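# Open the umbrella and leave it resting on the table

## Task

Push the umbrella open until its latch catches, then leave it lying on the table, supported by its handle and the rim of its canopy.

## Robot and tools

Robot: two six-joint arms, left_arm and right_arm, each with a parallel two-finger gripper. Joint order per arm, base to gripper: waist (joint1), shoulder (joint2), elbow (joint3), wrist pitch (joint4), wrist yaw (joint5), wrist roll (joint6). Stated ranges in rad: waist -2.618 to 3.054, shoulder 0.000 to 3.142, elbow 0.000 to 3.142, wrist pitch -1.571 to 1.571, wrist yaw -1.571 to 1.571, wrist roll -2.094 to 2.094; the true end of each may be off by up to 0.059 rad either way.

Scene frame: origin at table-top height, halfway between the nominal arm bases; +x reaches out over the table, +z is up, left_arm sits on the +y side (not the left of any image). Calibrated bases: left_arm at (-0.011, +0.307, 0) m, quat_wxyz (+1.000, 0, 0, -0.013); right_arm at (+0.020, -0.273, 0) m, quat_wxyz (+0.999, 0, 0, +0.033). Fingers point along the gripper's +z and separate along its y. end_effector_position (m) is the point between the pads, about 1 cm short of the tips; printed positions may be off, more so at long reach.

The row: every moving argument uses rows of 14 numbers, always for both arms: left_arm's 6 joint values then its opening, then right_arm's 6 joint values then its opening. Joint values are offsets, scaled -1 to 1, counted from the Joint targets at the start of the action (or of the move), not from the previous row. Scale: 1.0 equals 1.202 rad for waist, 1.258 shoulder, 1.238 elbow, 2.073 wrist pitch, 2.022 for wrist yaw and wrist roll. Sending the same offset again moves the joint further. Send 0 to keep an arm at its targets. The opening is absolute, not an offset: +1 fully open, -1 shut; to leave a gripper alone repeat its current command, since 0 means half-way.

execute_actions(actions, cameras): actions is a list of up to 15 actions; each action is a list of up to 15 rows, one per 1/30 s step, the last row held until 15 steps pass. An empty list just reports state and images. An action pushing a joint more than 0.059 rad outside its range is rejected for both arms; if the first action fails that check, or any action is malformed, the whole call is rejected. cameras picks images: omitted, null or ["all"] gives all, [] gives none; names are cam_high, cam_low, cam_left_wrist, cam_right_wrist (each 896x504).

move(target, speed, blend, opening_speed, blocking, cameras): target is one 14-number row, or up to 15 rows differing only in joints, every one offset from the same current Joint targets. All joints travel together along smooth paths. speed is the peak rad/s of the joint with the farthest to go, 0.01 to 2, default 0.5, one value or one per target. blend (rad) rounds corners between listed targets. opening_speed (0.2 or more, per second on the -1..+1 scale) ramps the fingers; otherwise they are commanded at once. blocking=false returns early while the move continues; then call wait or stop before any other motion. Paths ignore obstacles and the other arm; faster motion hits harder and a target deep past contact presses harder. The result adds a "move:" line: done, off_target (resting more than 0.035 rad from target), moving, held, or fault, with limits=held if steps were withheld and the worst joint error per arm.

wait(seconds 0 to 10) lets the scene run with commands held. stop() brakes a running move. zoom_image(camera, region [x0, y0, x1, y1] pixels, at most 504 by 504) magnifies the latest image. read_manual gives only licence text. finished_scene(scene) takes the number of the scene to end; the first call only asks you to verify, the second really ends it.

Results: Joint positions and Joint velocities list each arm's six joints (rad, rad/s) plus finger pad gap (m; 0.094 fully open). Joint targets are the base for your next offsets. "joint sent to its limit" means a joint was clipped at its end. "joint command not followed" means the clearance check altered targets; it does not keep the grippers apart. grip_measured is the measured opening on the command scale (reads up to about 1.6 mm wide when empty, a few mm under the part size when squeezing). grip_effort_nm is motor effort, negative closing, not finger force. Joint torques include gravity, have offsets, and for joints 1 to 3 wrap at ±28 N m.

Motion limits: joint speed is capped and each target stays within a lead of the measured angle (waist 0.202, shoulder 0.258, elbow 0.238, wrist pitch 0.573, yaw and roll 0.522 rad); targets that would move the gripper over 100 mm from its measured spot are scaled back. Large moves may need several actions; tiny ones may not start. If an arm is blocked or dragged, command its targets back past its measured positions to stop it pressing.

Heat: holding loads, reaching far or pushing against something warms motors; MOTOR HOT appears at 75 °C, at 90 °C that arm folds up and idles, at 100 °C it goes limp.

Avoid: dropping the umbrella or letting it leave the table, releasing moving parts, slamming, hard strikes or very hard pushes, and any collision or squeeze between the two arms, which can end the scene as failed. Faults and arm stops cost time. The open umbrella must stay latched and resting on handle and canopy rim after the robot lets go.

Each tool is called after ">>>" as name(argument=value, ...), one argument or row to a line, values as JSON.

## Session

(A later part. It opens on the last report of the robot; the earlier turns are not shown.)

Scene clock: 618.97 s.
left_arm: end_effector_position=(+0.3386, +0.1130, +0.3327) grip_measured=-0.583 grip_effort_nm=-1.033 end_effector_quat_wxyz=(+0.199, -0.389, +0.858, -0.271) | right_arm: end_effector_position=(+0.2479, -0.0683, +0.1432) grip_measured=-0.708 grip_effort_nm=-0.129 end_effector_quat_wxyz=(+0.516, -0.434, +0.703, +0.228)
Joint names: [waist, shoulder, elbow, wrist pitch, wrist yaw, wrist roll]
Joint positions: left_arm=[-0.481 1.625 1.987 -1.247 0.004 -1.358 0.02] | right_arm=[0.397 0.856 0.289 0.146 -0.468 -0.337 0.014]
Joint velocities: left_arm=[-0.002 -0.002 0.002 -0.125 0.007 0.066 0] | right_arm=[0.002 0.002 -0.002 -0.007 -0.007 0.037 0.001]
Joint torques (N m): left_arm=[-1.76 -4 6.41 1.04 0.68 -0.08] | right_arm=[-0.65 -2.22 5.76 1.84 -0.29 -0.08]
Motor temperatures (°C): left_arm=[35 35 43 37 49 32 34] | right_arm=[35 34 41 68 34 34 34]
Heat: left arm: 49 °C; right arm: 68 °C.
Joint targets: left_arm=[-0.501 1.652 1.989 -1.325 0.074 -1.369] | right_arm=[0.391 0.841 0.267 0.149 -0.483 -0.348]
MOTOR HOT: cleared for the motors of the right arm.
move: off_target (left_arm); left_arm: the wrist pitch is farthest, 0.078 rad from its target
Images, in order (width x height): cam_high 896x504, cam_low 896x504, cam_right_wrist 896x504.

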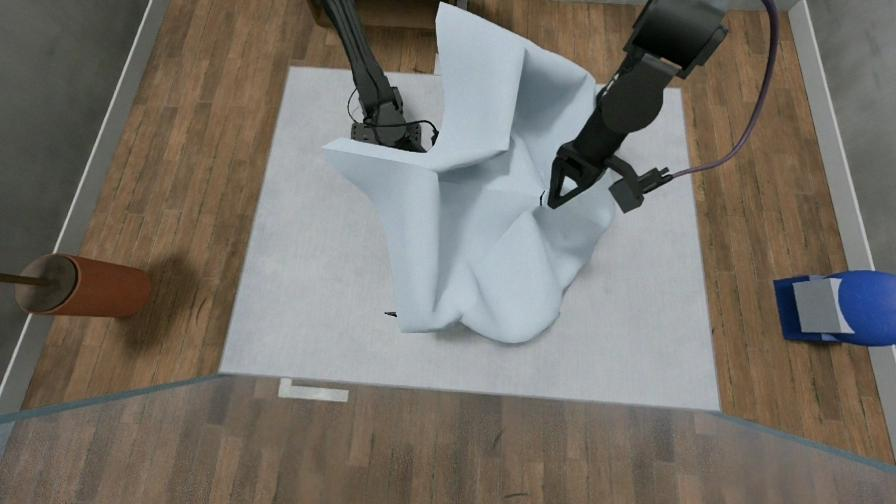

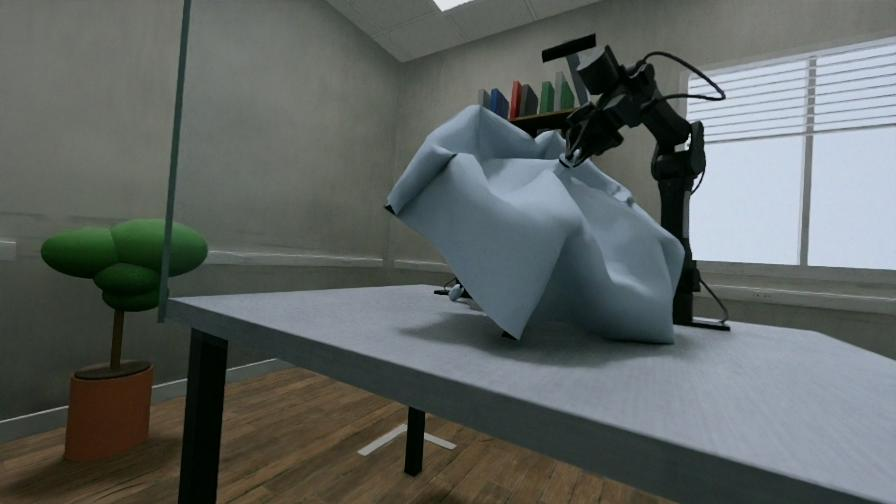

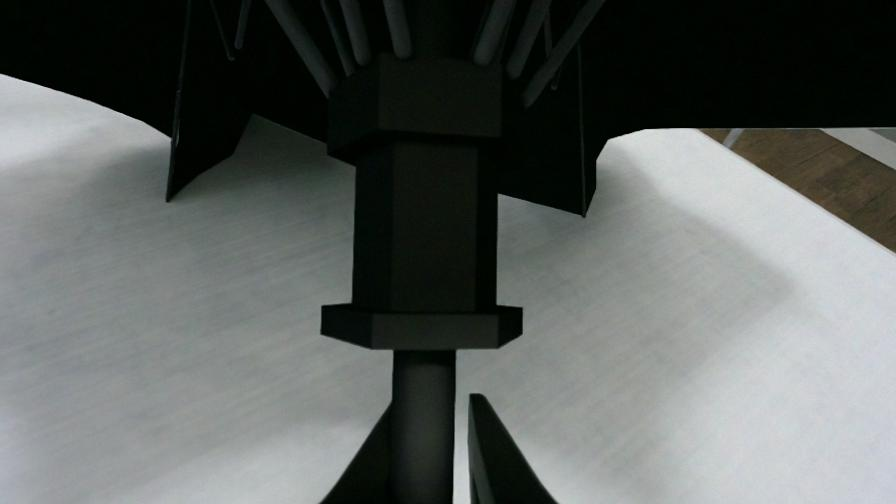

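>>> move(
  target=[0,0,0,0,0,0,-0.85,0,0,0,0,0,0,-0.92],
  opening_speed=0.4,
  cameras=["cam_right_wrist"],
)

>>> move(
  target=[0,0,0,0,0,0,-0.23,0,0,0,0,0,0,-0.92],
  opening_speed=0.4,
  cameras=["cam_left_wrist","cam_right_wrist","cam_low"],
)

Scene clock: 664.80 s.
left_arm: end_effector_position=(+0.3378, +0.1126, +0.3324) grip_measured=-0.585 grip_effort_nm=-1.033 end_effector_quat_wxyz=(+0.196, -0.390, +0.858, -0.272) | right_arm: end_effector_position=(+0.2472, -0.0680, +0.1432) grip_measured=-0.874 grip_effort_nm=-1.043 end_effector_quat_wxyz=(+0.515, -0.435, +0.702, +0.230)
Joint names: [waist, shoulder, elbow, wrist pitch, wrist yaw, wrist roll]
Joint positions: left_arm=[-0.481 1.625 1.987 -1.249 0.008 -1.363 0.02] | right_arm=[0.396 0.856 0.289 0.145 -0.475 -0.337 0.006]
Joint velocities: left_arm=[0.022 0.007 -0.007 -0.007 -0.066 0.022 0] | right_arm=[-0.017 0.007 0.007 0.037 0.051 0.081 -0.001]
Joint torques (N m): left_arm=[-1.76 -4 6.38 1.07 0.64 -0.02] | right_arm=[-0.46 -2.24 5.78 1.86 -0.22 -0.1]
Motor temperatures (°C): left_arm=[35 35 43 37 45 32 35] | right_arm=[35 34 40 61 34 34 34]
Heat: left arm: 45 °C; right arm: 61 °C.
Joint targets: left_arm=[-0.501 1.652 1.989 -1.325 0.074 -1.369] | right_arm=[0.391 0.841 0.267 0.149 -0.483 -0.348]
move: off_target (left_arm); left_arm: the wrist pitch is farthest, 0.076 rad from its target
Images, in order (width x height): cam_right_wrist 896x504.

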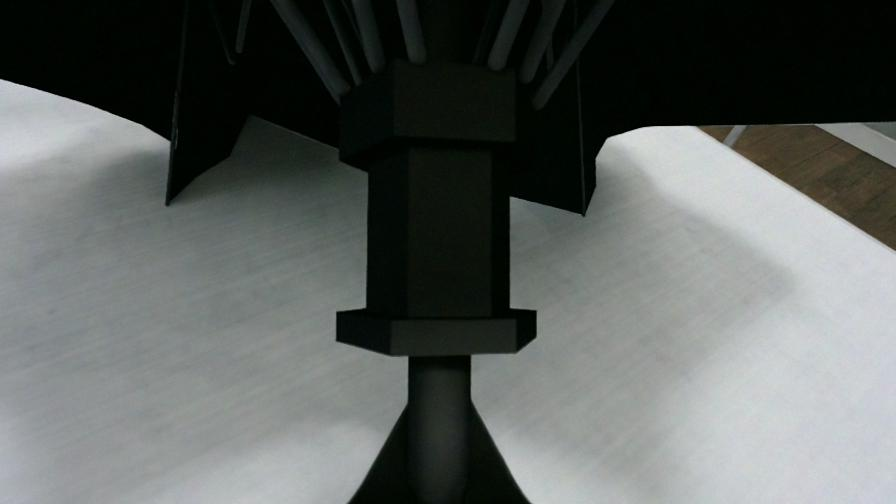

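Scene clock: 666.57 s.
left_arm: end_effector_position=(+0.3345, +0.1148, +0.3292) grip_measured=-0.231 grip_effort_nm=0.056 end_effector_quat_wxyz=(+0.189, -0.397, +0.858, -0.265) | right_arm: end_effector_position=(+0.2478, -0.0687, +0.1435) grip_measured=-0.875 grip_effort_nm=-1.062 end_effector_quat_wxyz=(+0.515, -0.434, +0.703, +0.229)
Joint names: [waist, shoulder, elbow, wrist pitch, wrist yaw, wrist roll]
Joint positions: left_arm=[-0.481 1.625 1.987 -1.269 0.007 -1.375 0.036] | right_arm=[0.393 0.855 0.289 0.145 -0.475 -0.337 0.006]
Joint velocities: left_arm=[-0.002 -0.007 -0.022 -0.081 -0.007 0.037 -0.001] | right_arm=[0.012 -0.022 -0.012 -0.081 -0.051 0.022 -0.001]
Joint torques (N m): left_arm=[-1.76 -3.97 6.37 1.25 0.65 0.11] | right_arm=[-0.18 -2.06 5.78 1.86 -0.21 -0.11]
Motor temperatures (°C): left_arm=[35 35 43 37 45 32 34] | right_arm=[35 34 40 61 34 34 34]
Heat: left arm: 45 °C; right arm: 61 °C.
Joint targets: left_arm=[-0.501 1.652 1.989 -1.325 0.074 -1.369] | right_arm=[0.391 0.841 0.267 0.149 -0.483 -0.348]
move: off_target (left_arm); left_arm: the wrist yaw is farthest, 0.067 rad from its target
Images, in order (width x height): cam_low 896x504, cam_left_wrist 896x504, cam_right_wrist 896x504.

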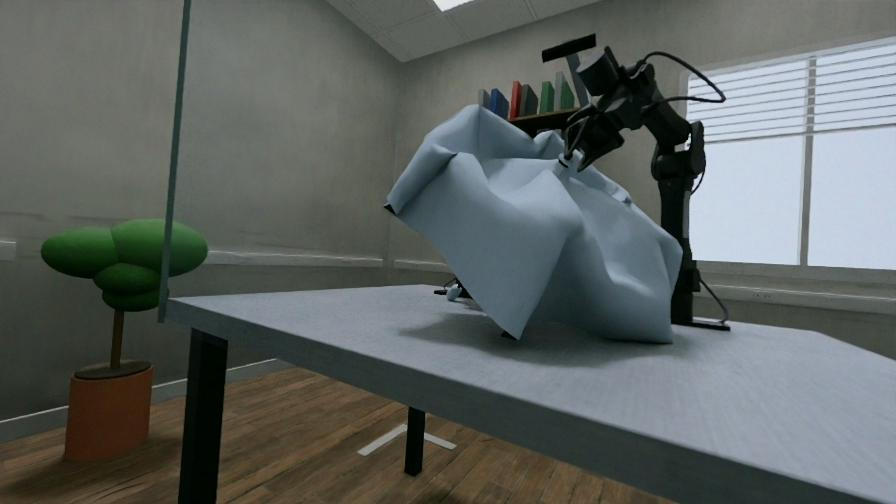

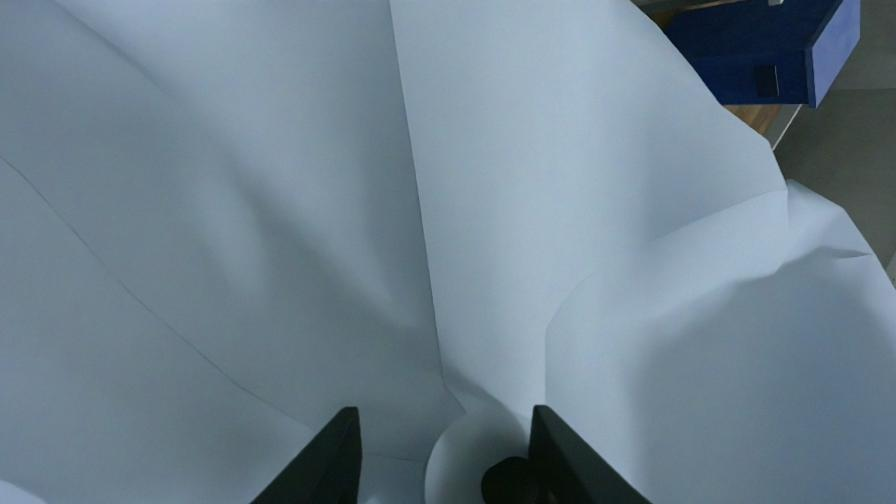

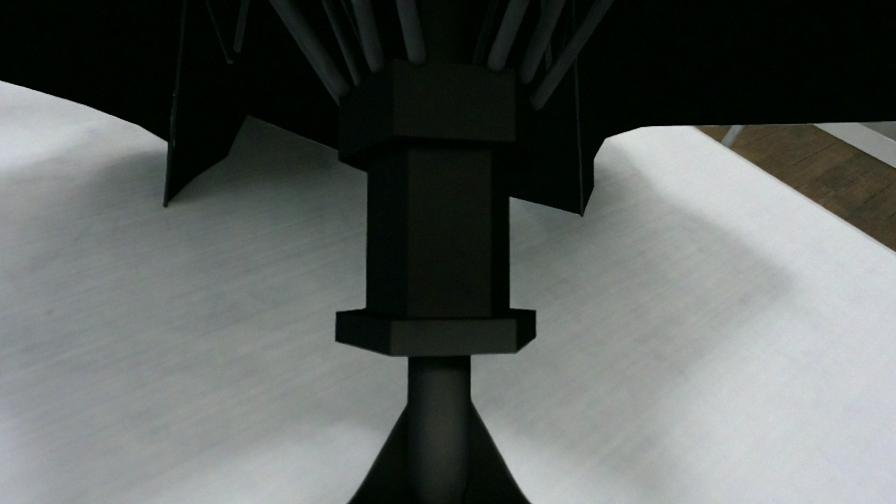

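>>> move(
  target=[-0.0641,-0.0787,-0.0517,0.0497,-0.1172,0.09,-0.23,0,0,0,0,0,0,-0.92],
  speed=0.12,
  cameras=["cam_left_wrist","cam_low"],
)

>>> zoom_image(
  camera="cam_left_wrist",
  region=[280, 340, 660, 504],
)

Scene clock: 674.53 s.
left_arm: end_effector_position=(+0.3286, +0.1128, +0.3430) grip_measured=-0.231 grip_effort_nm=0.061 end_effector_quat_wxyz=(+0.279, -0.305, +0.882, -0.229) | right_arm: end_effector_position=(+0.2477, -0.0687, +0.1434) grip_measured=-0.875 grip_effort_nm=-1.072 end_effector_quat_wxyz=(+0.515, -0.434, +0.703, +0.229)
Joint names: [waist, shoulder, elbow, wrist pitch, wrist yaw, wrist roll]
Joint positions: left_arm=[-0.567 1.572 1.944 -1.219 -0.159 -1.198 0.036] | right_arm=[0.393 0.855 0.289 0.144 -0.475 -0.337 0.006]
Joint velocities: left_arm=[-0.007 -0.007 -0.007 -0.022 -0.007 0.037 0] | right_arm=[-0.007 -0.012 -0.007 -0.037 0.066 -0.022 0]
Joint torques (N m): left_arm=[-0.88 -6.94 4.82 1.86 -0.13 0.17] | right_arm=[-0.16 -2.11 5.76 1.87 -0.22 -0.09]
Motor temperatures (°C): left_arm=[35 35 42 37 45 32 34] | right_arm=[35 34 40 61 34 34 34]
Heat: left arm: 45 °C; right arm: 61 °C.
Joint targets: left_arm=[-0.578 1.553 1.925 -1.222 -0.163 -1.186] | right_arm=[0.391 0.841 0.267 0.149 -0.483 -0.348]
move: done
Images, in order (width x height): cam_low 896x504, cam_left_wrist 896x504.

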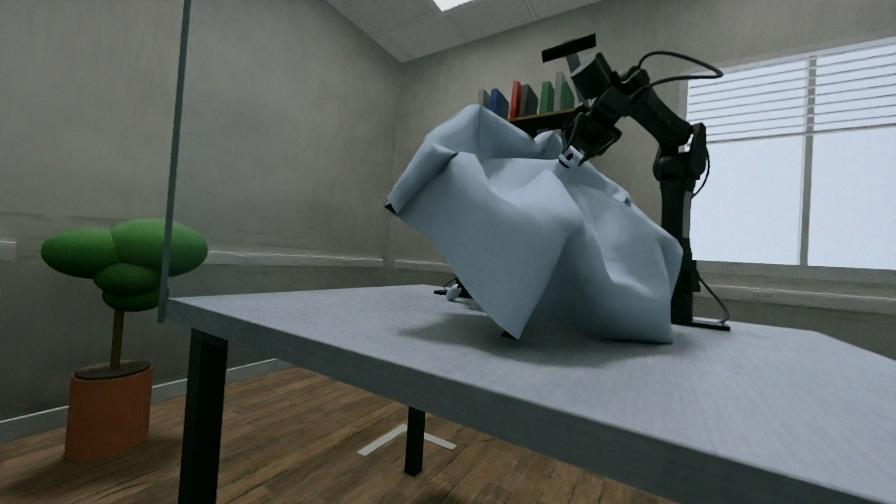

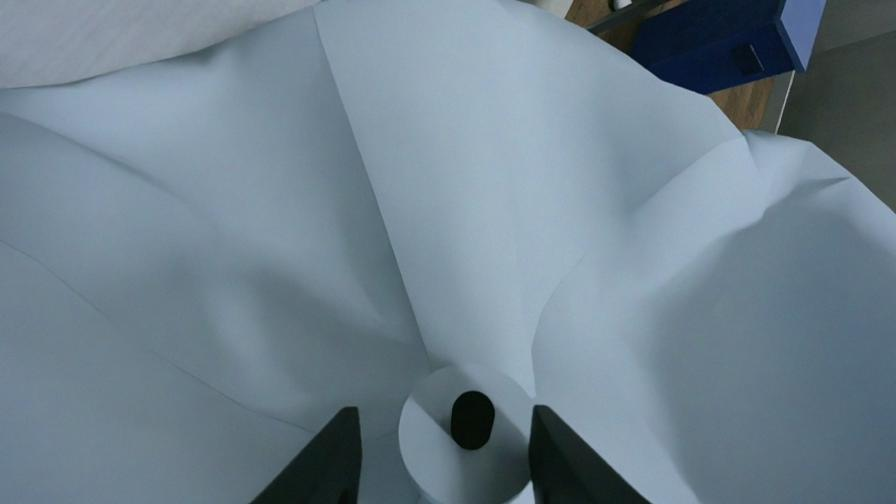

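Scaled by 1.326 from the camera's 896x504 image, which has a finer 1280x720 frame.

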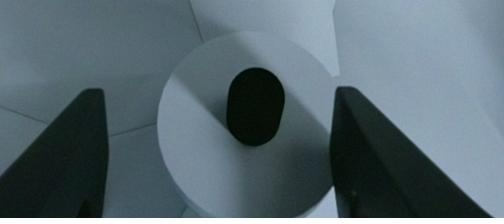

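>>> move(
  target=[0.0316,0.0525,0.063,-0.0063,0.0069,0,-0.23,0,0,0,0,0,0,-0.92],
  speed=0.1,
  cameras=["cam_left_wrist"],
)

>>> zoom_image(
  camera="cam_left_wrist",
  region=[280, 340, 660, 504],
)

Scene clock: 688.93 s.
left_arm: end_effector_position=(+0.3389, +0.1133, +0.3427) grip_measured=-0.231 grip_effort_nm=0.061 end_effector_quat_wxyz=(+0.277, -0.311, +0.880, -0.230) | right_arm: end_effector_position=(+0.2477, -0.0687, +0.1434) grip_measured=-0.875 grip_effort_nm=-1.062 end_effector_quat_wxyz=(+0.515, -0.434, +0.703, +0.229)
Joint names: [waist, shoulder, elbow, wrist pitch, wrist yaw, wrist roll]
Joint positions: left_arm=[-0.547 1.605 1.977 -1.219 -0.147 -1.197 0.036] | right_arm=[0.393 0.855 0.289 0.144 -0.475 -0.337 0.006]
Joint velocities: left_arm=[0.012 -0.002 0.002 0.051 0.007 0.037 -0.001] | right_arm=[-0.007 0.002 0.002 -0.037 -0.022 0.022 0]
Joint torques (N m): left_arm=[0.66 -4.79 8.35 1.72 -0.12 0.15] | right_arm=[-0.18 -2.15 5.75 1.88 -0.21 -0.09]
Motor temperatures (°C): left_arm=[35 36 42 39 43 32 33] | right_arm=[35 33 40 60 34 34 35]
Heat: left arm: 43 °C; right arm: 60 °C.
Joint targets: left_arm=[-0.540 1.619 2.003 -1.235 -0.149 -1.187] | right_arm=[0.391 0.841 0.267 0.149 -0.483 -0.348]
move: done
Images, in order (width x height): cam_left_wrist 896x504.

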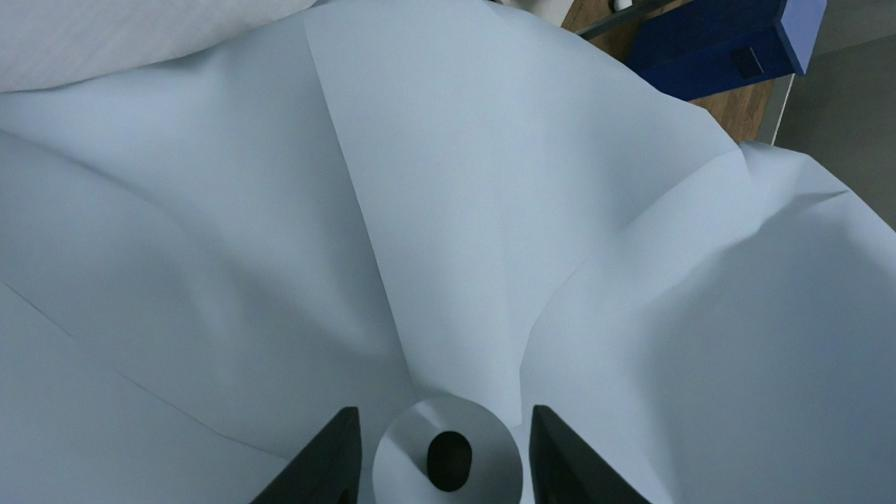

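Scaled by 1.326 from the camera's 896x504 image, which has a finer 1280x720 frame.

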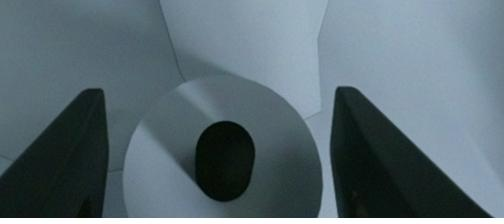

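>>> move(
  target=[0.0275,0.0125,0.0396,-0.0145,0.0109,0,-0.23,0,0,0,0,0,0,-0.92],
  speed=0.1,
  cameras=["cam_left_wrist"],
)

>>> zoom_image(
  camera="cam_left_wrist",
  region=[280, 340, 660, 504],
)

Scene clock: 696.60 s.
left_arm: end_effector_position=(+0.3437, +0.1213, +0.3514) grip_measured=-0.231 grip_effort_nm=0.061 end_effector_quat_wxyz=(+0.277, -0.322, +0.874, -0.236) | right_arm: end_effector_position=(+0.2477, -0.0687, +0.1434) grip_measured=-0.875 grip_effort_nm=-1.062 end_effector_quat_wxyz=(+0.515, -0.434, +0.703, +0.229)
Joint names: [waist, shoulder, elbow, wrist pitch, wrist yaw, wrist roll]
Joint positions: left_arm=[-0.514 1.619 2.027 -1.243 -0.125 -1.196 0.036] | right_arm=[0.393 0.855 0.289 0.144 -0.475 -0.337 0.006]
Joint velocities: left_arm=[-0.022 0.002 -0.002 -0.007 0.022 0.051 -0.001] | right_arm=[0.017 -0.012 -0.002 -0.007 -0.051 -0.022 0]
Joint torques (N m): left_arm=[0.64 -4.6 8.23 1.68 -0.1 0.14] | right_arm=[-0.17 -2.14 5.75 1.87 -0.22 -0.1]
Motor temperatures (°C): left_arm=[35 36 42 40 43 32 33] | right_arm=[35 33 40 59 34 34 35]
Heat: left arm: 43 °C; right arm: 59 °C.
Joint targets: left_arm=[-0.507 1.635 2.052 -1.265 -0.127 -1.187] | right_arm=[0.391 0.841 0.267 0.149 -0.483 -0.348]
move: done
Images, in order (width x height): cam_left_wrist 896x504.

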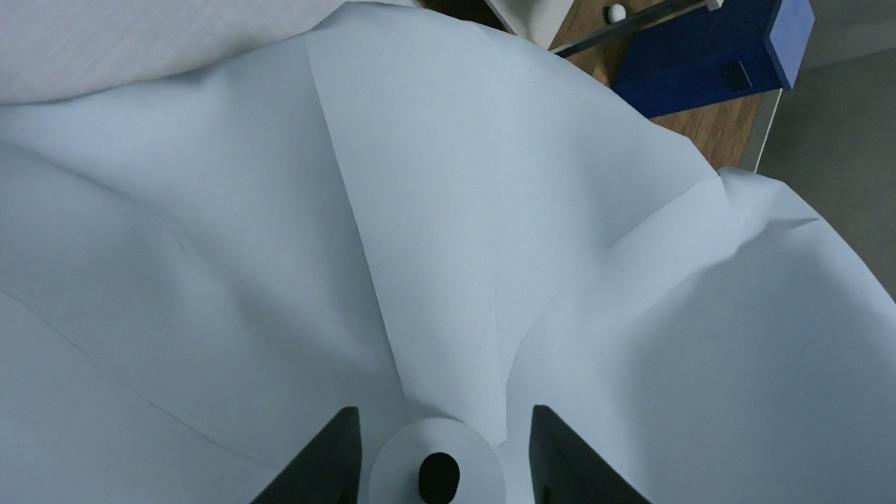

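Scaled by 1.326 from the camera's 896x504 image, which has a finer 1280x720 frame.

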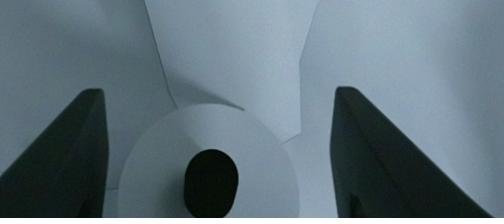

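>>> move(
  target=[0,0,0,0,0,0,-0.93,0,0,0,0,0,0,-0.92],
  opening_speed=0.4,
  cameras=["cam_left_wrist"],
)

>>> zoom_image(
  camera="cam_left_wrist",
  region=[280, 340, 660, 504],
)

Scene clock: 701.53 s.
left_arm: end_effector_position=(+0.3435, +0.1213, +0.3512) grip_measured=-0.929 grip_effort_nm=-0.071 end_effector_quat_wxyz=(+0.276, -0.322, +0.874, -0.236) | right_arm: end_effector_position=(+0.2477, -0.0687, +0.1434) grip_measured=-0.875 grip_effort_nm=-1.057 end_effector_quat_wxyz=(+0.515, -0.434, +0.703, +0.229)
Joint names: [waist, shoulder, elbow, wrist pitch, wrist yaw, wrist roll]
Joint positions: left_arm=[-0.514 1.619 2.027 -1.244 -0.125 -1.196 0.003] | right_arm=[0.393 0.855 0.289 0.144 -0.475 -0.337 0.006]
Joint velocities: left_arm=[0.012 -0.007 -0.007 0.007 -0.007 0.022 0] | right_arm=[0.002 -0.017 0.012 0.007 -0.037 -0.066 0]
Joint torques (N m): left_arm=[0.64 -4.62 8.24 1.69 -0.1 0.14] | right_arm=[-0.16 -2.11 5.76 1.86 -0.2 -0.09]
Motor temperatures (°C): left_arm=[35 36 43 40 43 32 33] | right_arm=[35 33 40 59 34 34 35]
Heat: left arm: 43 °C; right arm: 59 °C.
Joint targets: left_arm=[-0.507 1.635 2.052 -1.265 -0.127 -1.187] | right_arm=[0.391 0.841 0.267 0.149 -0.483 -0.348]
move: done
Images, in order (width x height): cam_left_wrist 896x504.

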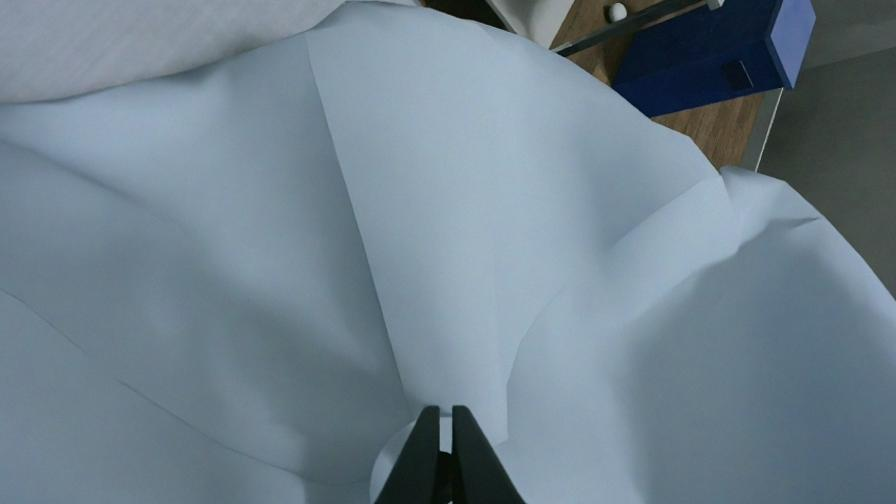

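Scaled by 1.326 from the camera's 896x504 image, which has a finer 1280x720 frame.

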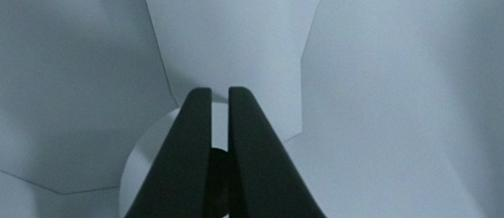

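>>> move(
  target=[0,0,0,0,0,0,-0.5,0,0,0,0,0,0,-0.92],
  opening_speed=1.0,
  cameras=[],
)

>>> move(
  target=[-0.0275,-0.0437,-0.0775,0.0256,-0.0064,0,-0.5,0,0,0,0,0,0,-0.92],
  speed=0.1,
  cameras=["cam_left_wrist"],
)

>>> zoom_image(
  camera="cam_left_wrist",
  region=[280, 340, 660, 504],
)

Scene clock: 714.67 s.
left_arm: end_effector_position=(+0.3434, +0.1213, +0.3511) grip_measured=-0.501 grip_effort_nm=0.071 end_effector_quat_wxyz=(+0.276, -0.322, +0.875, -0.236) | right_arm: end_effector_position=(+0.2477, -0.0687, +0.1434) grip_measured=-0.875 grip_effort_nm=-1.057 end_effector_quat_wxyz=(+0.515, -0.434, +0.703, +0.229)
Joint names: [waist, shoulder, elbow, wrist pitch, wrist yaw, wrist roll]
Joint positions: left_arm=[-0.514 1.619 2.027 -1.245 -0.124 -1.196 0.023] | right_arm=[0.393 0.855 0.289 0.144 -0.475 -0.337 0.006]
Joint velocities: left_arm=[0.007 -0.007 0.022 -0.007 0.037 -0.051 0] | right_arm=[0.017 -0.002 0.012 -0.022 0.051 0.022 0]
Joint torques (N m): left_arm=[0.64 -4.6 8.24 1.7 -0.1 0.15] | right_arm=[-0.14 -2.13 5.78 1.88 -0.2 -0.08]
Motor temperatures (°C): left_arm=[35 36 43 40 42 32 33] | right_arm=[35 33 40 58 34 34 35]
Heat: left arm: 43 °C; right arm: 58 °C.
Joint targets: left_arm=[-0.507 1.635 2.052 -1.265 -0.127 -1.187] | right_arm=[0.391 0.841 0.267 0.149 -0.483 -0.348]
move: done
No camera images: "cameras" was empty.

Scene clock: 716.10 s.
left_arm: end_effector_position=(+0.3397, +0.1150, +0.3435) grip_measured=-0.501 grip_effort_nm=0.066 end_effector_quat_wxyz=(+0.273, -0.314, +0.878, -0.236) | right_arm: end_effector_position=(+0.2477, -0.0687, +0.1434) grip_measured=-0.875 grip_effort_nm=-1.062 end_effector_quat_wxyz=(+0.515, -0.434, +0.703, +0.229)
Joint names: [waist, shoulder, elbow, wrist pitch, wrist yaw, wrist roll]
Joint positions: left_arm=[-0.533 1.601 1.974 -1.214 -0.126 -1.196 0.023] | right_arm=[0.393 0.855 0.289 0.144 -0.475 -0.337 0.006]
Joint velocities: left_arm=[0.007 -0.017 0.012 -0.022 -0.037 -0.066 0] | right_arm=[0.002 -0.002 0.012 0.037 0.007 -0.022 0]
Joint torques (N m): left_arm=[-0.62 -7.3 4.92 1.92 -0.21 0.15] | right_arm=[-0.23 -2.14 5.74 1.85 -0.2 -0.1]
Motor temperatures (°C): left_arm=[35 36 43 40 42 32 33] | right_arm=[34 33 40 58 34 34 35]
Heat: left arm: 43 °C; right arm: 58 °C.
Joint targets: left_arm=[-0.540 1.580 1.956 -1.212 -0.140 -1.187] | right_arm=[0.391 0.841 0.267 0.149 -0.483 -0.348]
move: done
Images, in order (width x height): cam_left_wrist 896x504.

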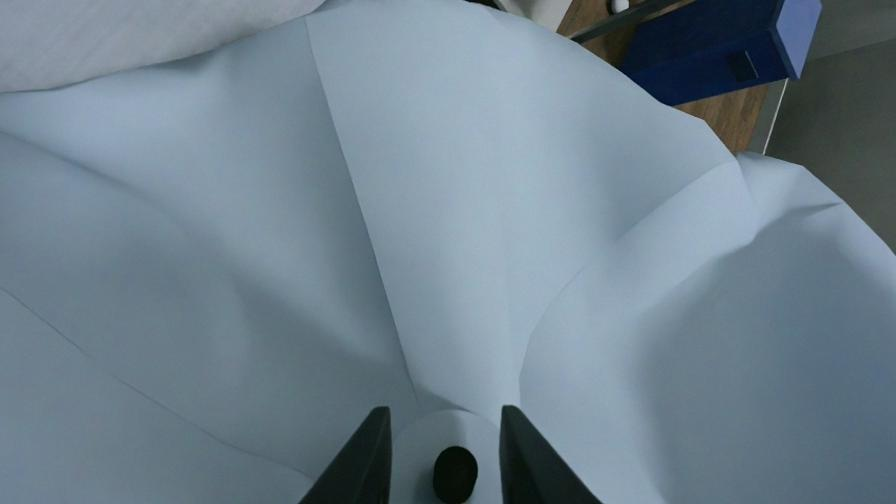

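Scaled by 1.326 from the camera's 896x504 image, which has a finer 1280x720 frame.

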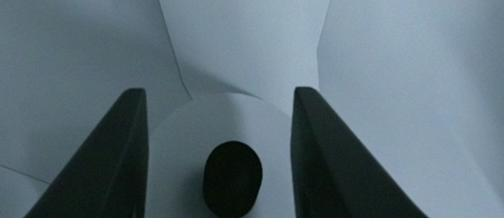

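>>> move(
  target=[0,0,0,0,0,0,-0.93,0,0,0,0,0,0,-0.92],
  opening_speed=0.4,
  cameras=["cam_left_wrist"],
)

>>> zoom_image(
  camera="cam_left_wrist",
  region=[280, 340, 660, 504],
)

Scene clock: 718.90 s.
left_arm: end_effector_position=(+0.3407, +0.1145, +0.3444) grip_measured=-0.878 grip_effort_nm=-1.018 end_effector_quat_wxyz=(+0.275, -0.313, +0.877, -0.238) | right_arm: end_effector_position=(+0.2477, -0.0687, +0.1434) grip_measured=-0.875 grip_effort_nm=-1.067 end_effector_quat_wxyz=(+0.515, -0.434, +0.703, +0.229)
Joint names: [waist, shoulder, elbow, wrist pitch, wrist yaw, wrist roll]
Joint positions: left_arm=[-0.533 1.601 1.974 -1.208 -0.127 -1.195 0.006] | right_arm=[0.393 0.855 0.289 0.144 -0.475 -0.337 0.006]
Joint velocities: left_arm=[-0.017 0.002 -0.002 -0.007 0.022 -0.022 -0.001] | right_arm=[-0.032 -0.002 0.002 0.051 0.066 0.007 -0.001]
Joint torques (N m): left_arm=[-0.59 -7.32 4.9 1.87 -0.2 0.13] | right_arm=[-0.2 -2.13 5.74 1.87 -0.21 -0.09]
Motor temperatures (°C): left_arm=[35 36 43 40 42 32 33] | right_arm=[34 33 40 58 34 34 35]
Heat: left arm: 43 °C; right arm: 58 °C.
Joint targets: left_arm=[-0.540 1.580 1.956 -1.212 -0.139 -1.187] | right_arm=[0.391 0.841 0.267 0.149 -0.483 -0.348]
move: done
Images, in order (width x height): cam_left_wrist 896x504.

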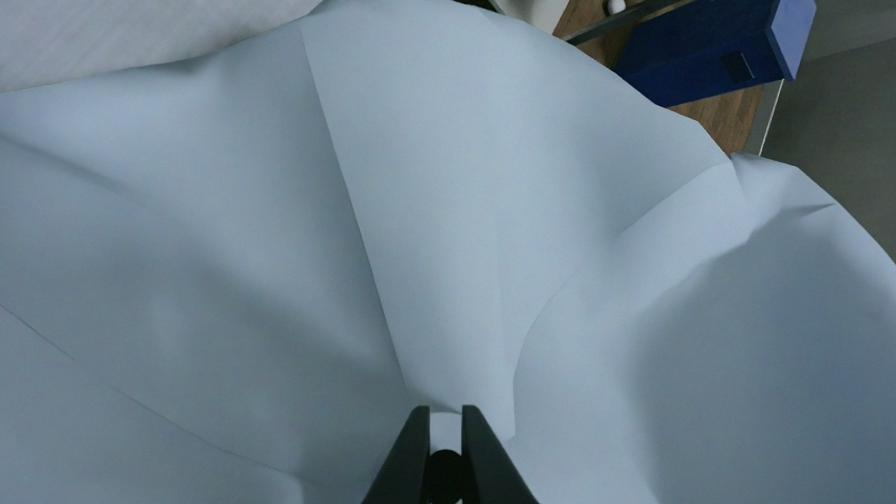

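Scaled by 1.326 from the camera's 896x504 image, which has a finer 1280x720 frame.

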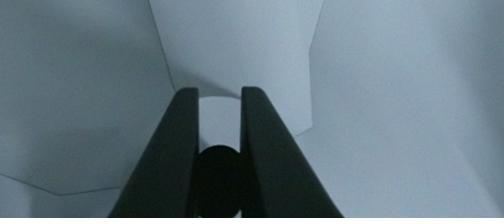

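>>> move(
  target=[0,0,0,0,0,0,-0.93,0,0,0,0,0,0,-0.7],
  opening_speed=0.5,
  cameras=[],
)

>>> move(
  target=[-0.1057,0.1383,0.2884,-0.1027,-0.0702,-0.0223,-0.93,-0.0233,-0.1375,0,-0.0304,-0.0153,0.0326,-0.7],
  speed=0.12,
)

Scene clock: 749.27 s.
left_arm: end_effector_position=(+0.3407, +0.1146, +0.3445) grip_measured=-0.879 grip_effort_nm=-1.043 end_effector_quat_wxyz=(+0.275, -0.313, +0.877, -0.238) | right_arm: end_effector_position=(+0.2477, -0.0687, +0.1434) grip_measured=-0.702 grip_effort_nm=0.090 end_effector_quat_wxyz=(+0.515, -0.434, +0.702, +0.229)
Joint names: [waist, shoulder, elbow, wrist pitch, wrist yaw, wrist roll]
Joint positions: left_arm=[-0.533 1.601 1.974 -1.208 -0.127 -1.194 0.006] | right_arm=[0.393 0.855 0.289 0.144 -0.475 -0.338 0.014]
Joint velocities: left_arm=[-0.012 0.002 0.007 0.051 0.051 -0.066 0.001] | right_arm=[0.007 0.002 0.002 0.022 -0.022 0.037 0]
Joint torques (N m): left_arm=[-0.61 -7.32 4.93 1.87 -0.19 0.12] | right_arm=[-0.16 -2.13 5.76 1.86 -0.22 -0.08]
Motor temperatures (°C): left_arm=[34 37 41 40 40 32 34] | right_arm=[34 33 39 56 34 34 36]
Heat: left arm: 41 °C; right arm: 56 °C.
Joint targets: left_arm=[-0.540 1.580 1.956 -1.212 -0.140 -1.187] | right_arm=[0.391 0.841 0.267 0.149 -0.483 -0.348]
move: done
No camera images: "cameras" was empty.

Scene clock: 752.67 s.
left_arm: end_effector_position=(+0.3285, +0.0916, +0.3725) grip_measured=-0.879 grip_effort_nm=-1.038 end_effector_quat_wxyz=(+0.298, -0.296, +0.883, -0.207) | right_arm: end_effector_position=(+0.2393, -0.0769, +0.1793) grip_measured=-0.702 grip_effort_nm=0.081 end_effector_quat_wxyz=(+0.560, -0.414, +0.678, +0.237)
Joint names: [waist, shoulder, elbow, wrist pitch, wrist yaw, wrist roll]
Joint positions: left_arm=[-0.658 1.739 2.286 -1.414 -0.267 -1.232 0.006] | right_arm=[0.368 0.682 0.289 0.093 -0.495 -0.294 0.014]
Joint velocities: left_arm=[-0.007 -0.007 0.007 0.022 0.051 0.022 -0.001] | right_arm=[-0.002 -0.002 -0.017 -0.022 -0.037 -0.022 0]
Joint torques (N m): left_arm=[-0.7 -5.2 7.83 1.75 -0.28 0.04] | right_arm=[-0.54 -1.35 5.98 1.79 -0.31 0.12]
Motor temperatures (°C): left_arm=[34 37 41 40 40 32 34] | right_arm=[34 33 39 56 34 34 36]
Heat: left arm: 41 °C; right arm: 56 °C.
Joint targets: left_arm=[-0.667 1.754 2.313 -1.425 -0.282 -1.232] | right_arm=[0.363 0.668 0.267 0.086 -0.514 -0.282]
move: done

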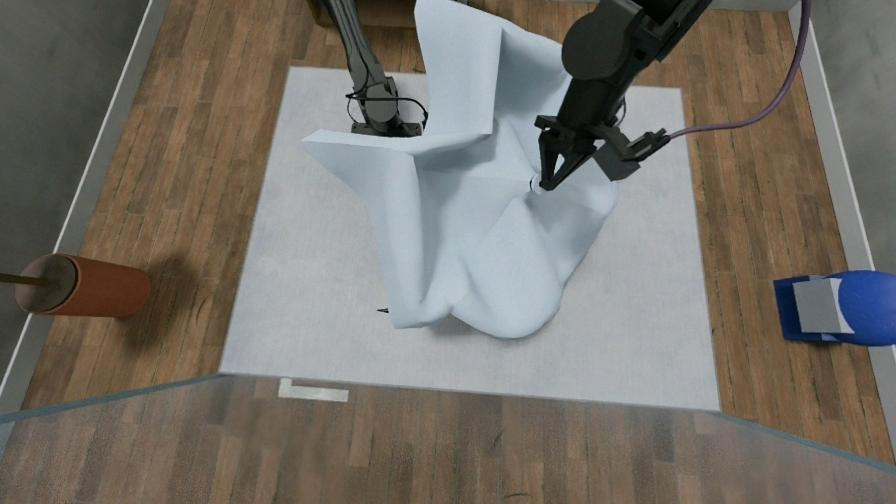

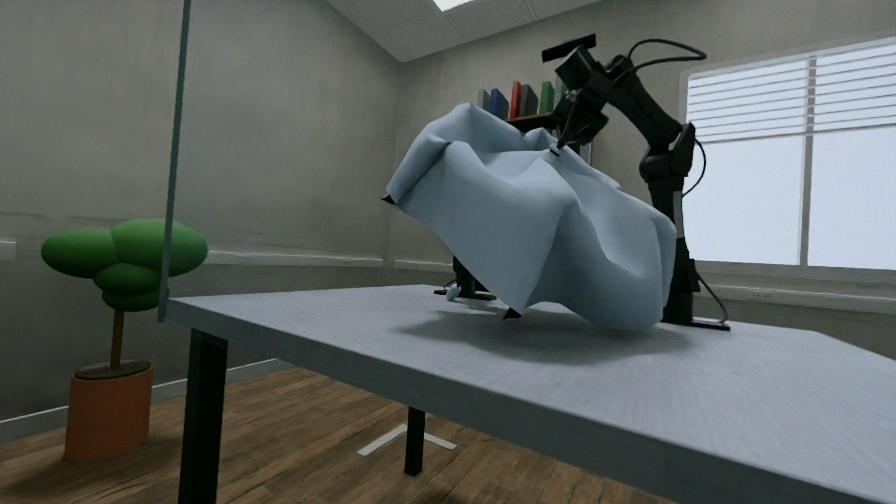

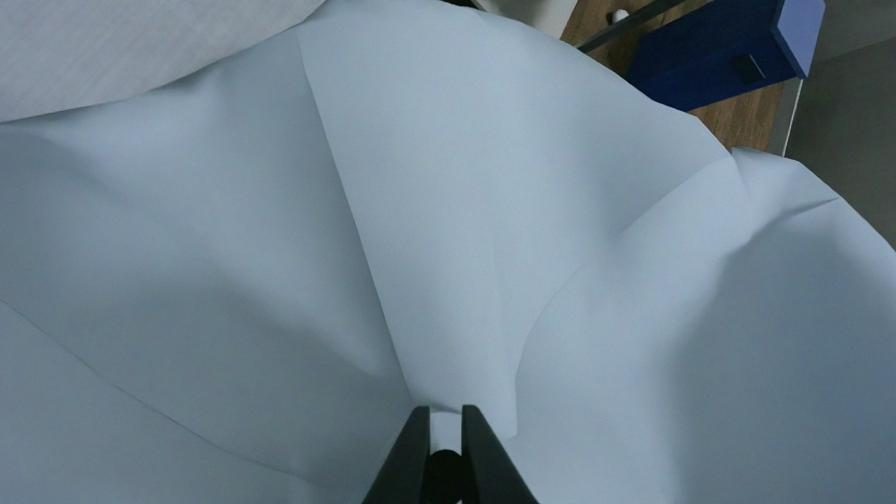

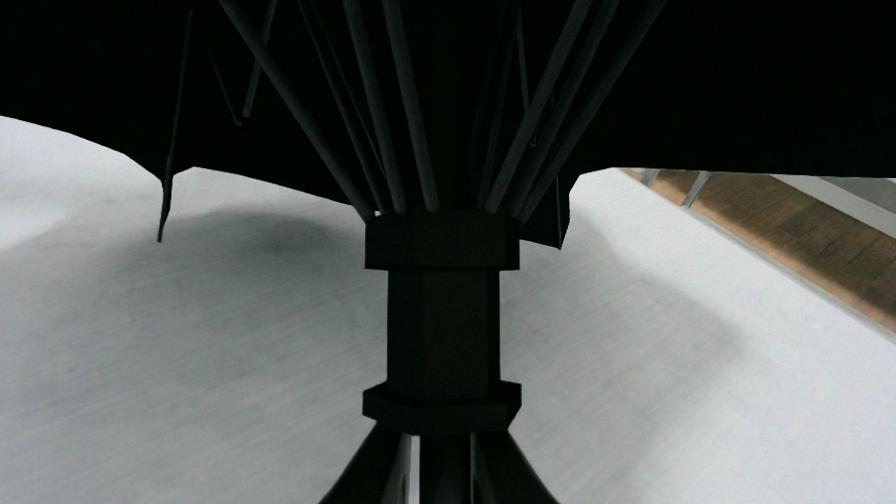

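>>> execute_actions(
  actions=[],
)

Scene clock: 768.77 s.
left_arm: end_effector_position=(+0.3284, +0.0917, +0.3724) grip_measured=-0.879 grip_effort_nm=-1.043 end_effector_quat_wxyz=(+0.298, -0.296, +0.883, -0.207) | right_arm: end_effector_position=(+0.2392, -0.0769, +0.1792) grip_measured=-0.702 grip_effort_nm=0.090 end_effector_quat_wxyz=(+0.560, -0.414, +0.678, +0.238)
Joint names: [waist, shoulder, elbow, wrist pitch, wrist yaw, wrist roll]
Joint positions: left_arm=[-0.658 1.739 2.286 -1.415 -0.267 -1.233 0.006] | right_arm=[0.368 0.682 0.289 0.092 -0.496 -0.293 0.014]
Joint velocities: left_arm=[-0.002 0.002 0.002 -0.007 0.007 -0.051 0] | right_arm=[-0.012 -0.007 0.007 -0.007 0.007 0.11 0]
Joint torques (N m): left_arm=[-0.72 -5.22 7.82 1.75 -0.29 0.07] | right_arm=[-0.53 -1.39 6.01 1.8 -0.3 0.13]
Motor temperatures (°C): left_arm=[34 36 42 40 39 31 34] | right_arm=[34 33 39 57 34 34 35]
Heat: left arm: 42 °C; right arm: 57 °C.
Joint targets: left_arm=[-0.667 1.754 2.313 -1.425 -0.282 -1.232] | right_arm=[0.363 0.668 0.267 0.086 -0.513 -0.282]
Tool commands: left_gripper/opening=-0.93 right_gripper/opening=-0.7

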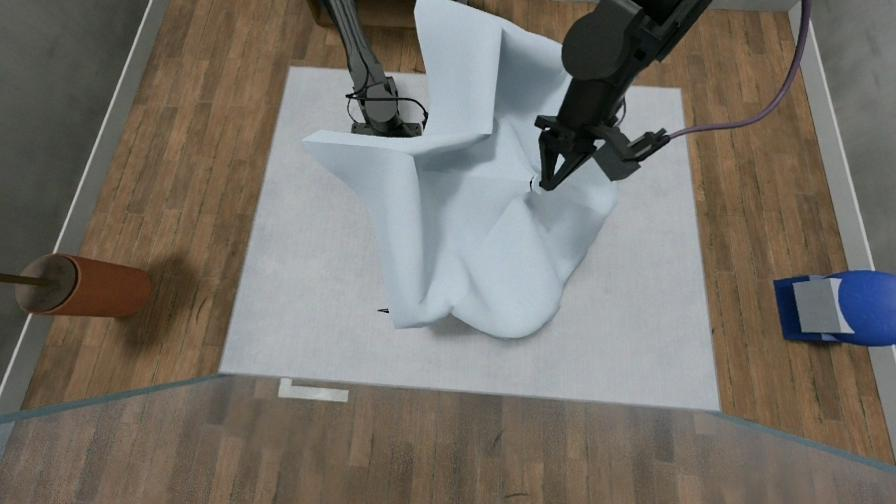

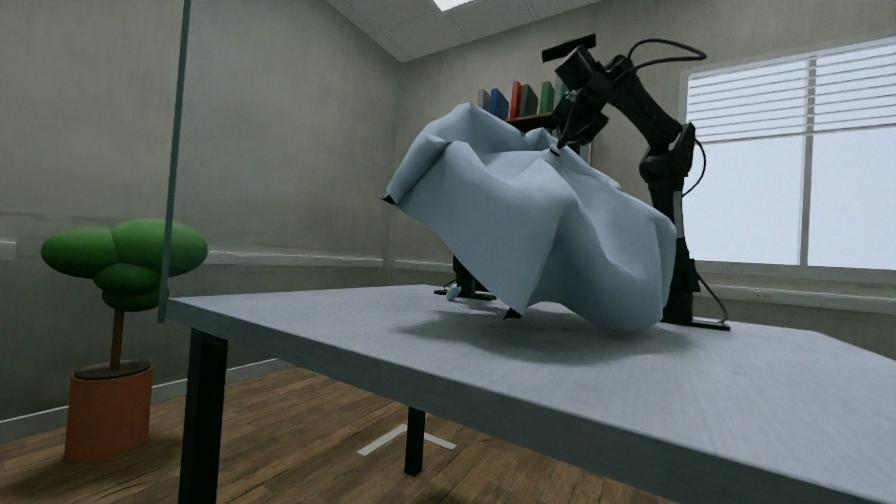

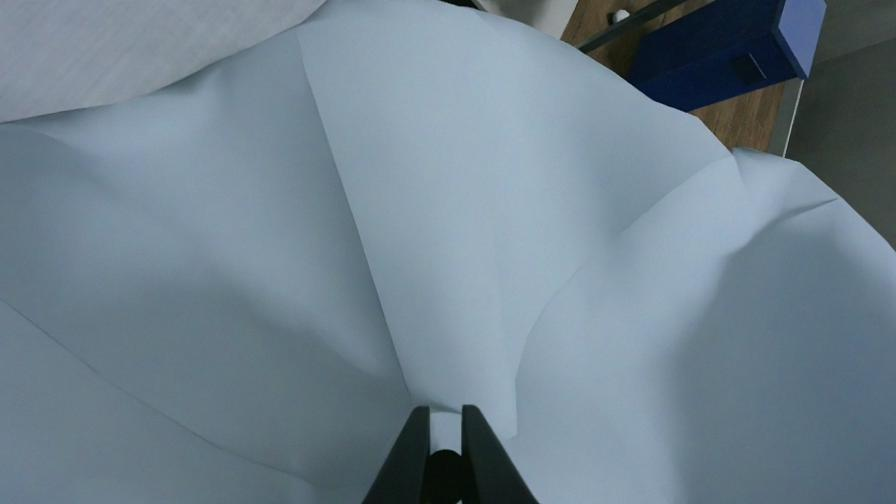

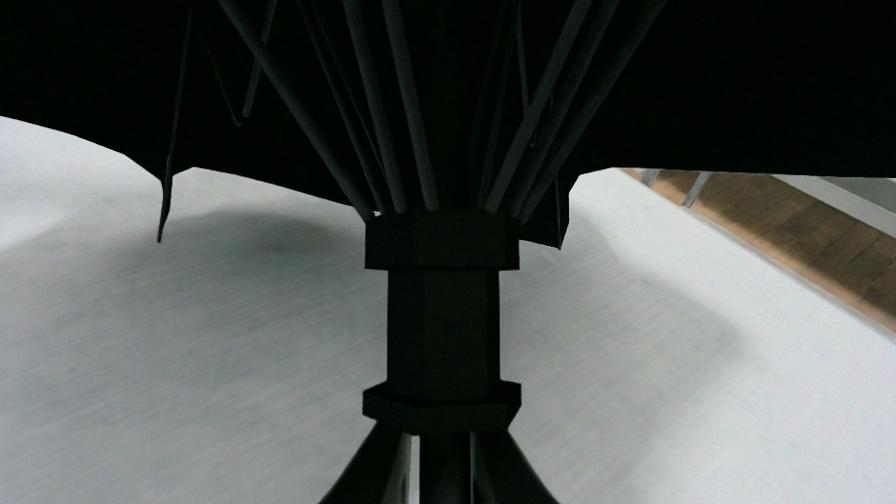

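>>> move(
  target=[-0.025, 0, 0, 0, 0.0643, 0, -0.93, 0.063, 0.0584, 0.1124, 0.057, 0.0011, 0.0179, -0.70],
  speed=0.15,
  cameras=["cam_low", "cam_right_wrist"],
)

Scene clock: 773.37 s.
left_arm: end_effector_position=(+0.3216, +0.0814, +0.3762) grip_measured=-0.879 grip_effort_nm=-1.038 end_effector_quat_wxyz=(+0.285, -0.284, +0.887, -0.226) | right_arm: end_effector_position=(+0.2388, -0.0598, +0.1947) grip_measured=-0.702 grip_effort_nm=0.081 end_effector_quat_wxyz=(+0.556, -0.418, +0.669, +0.262)
Joint names: [waist, shoulder, elbow, wrist pitch, wrist yaw, wrist roll]
Joint positions: left_arm=[-0.671 1.739 2.302 -1.418 -0.226 -1.232 0.006] | right_arm=[0.424 0.743 0.346 0.115 -0.492 -0.254 0.014]
Joint velocities: left_arm=[0.012 -0.007 0.002 0.051 -0.051 -0.007 0] | right_arm=[-0.007 -0.007 -0.022 -0.037 -0.022 0.081 -0.001]
Joint torques (N m): left_arm=[-2.19 -5.15 6.35 1.79 0.6 0.06] | right_arm=[1.39 -0.73 13.22 2.7 -0.31 0.1]
Motor temperatures (°C): left_arm=[34 36 42 40 39 31 34] | right_arm=[34 33 39 57 33 34 35]
Heat: left arm: 42 °C; right arm: 57 °C.
Joint targets: left_arm=[-0.697 1.754 2.313 -1.425 -0.151 -1.232] | right_arm=[0.438 0.741 0.406 0.204 -0.511 -0.246]
move: off_target (left_arm, right_arm); left_arm: the wrist yaw is farthest, 0.074 rad from its target; right_arm: the wrist pitch is farthest, 0.089 rad from its target
Images, in order (width x height): cam_low 896x504, cam_right_wrist 896x504.

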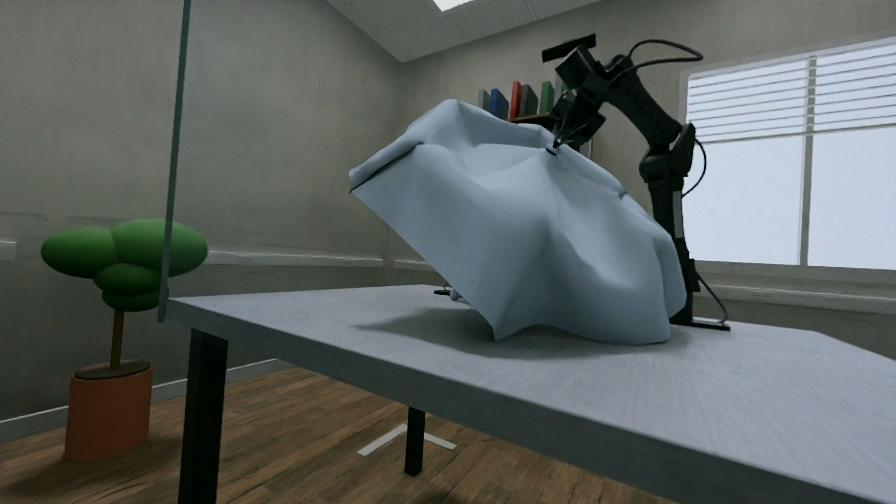

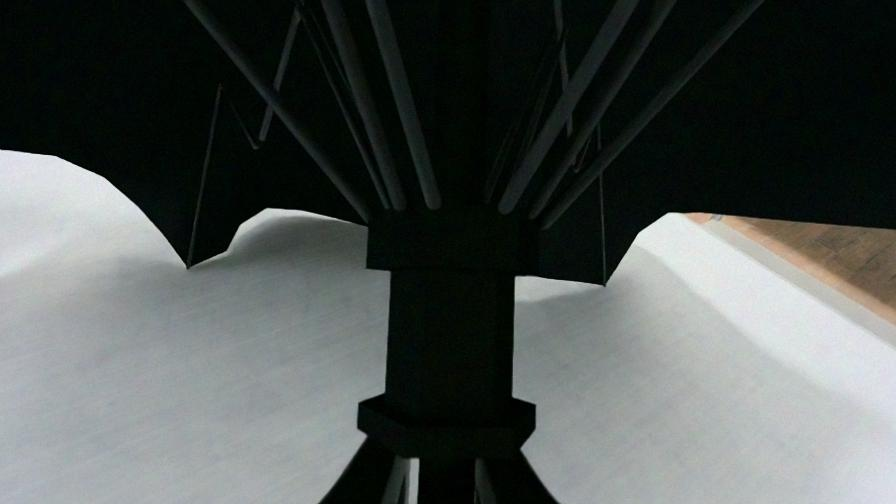

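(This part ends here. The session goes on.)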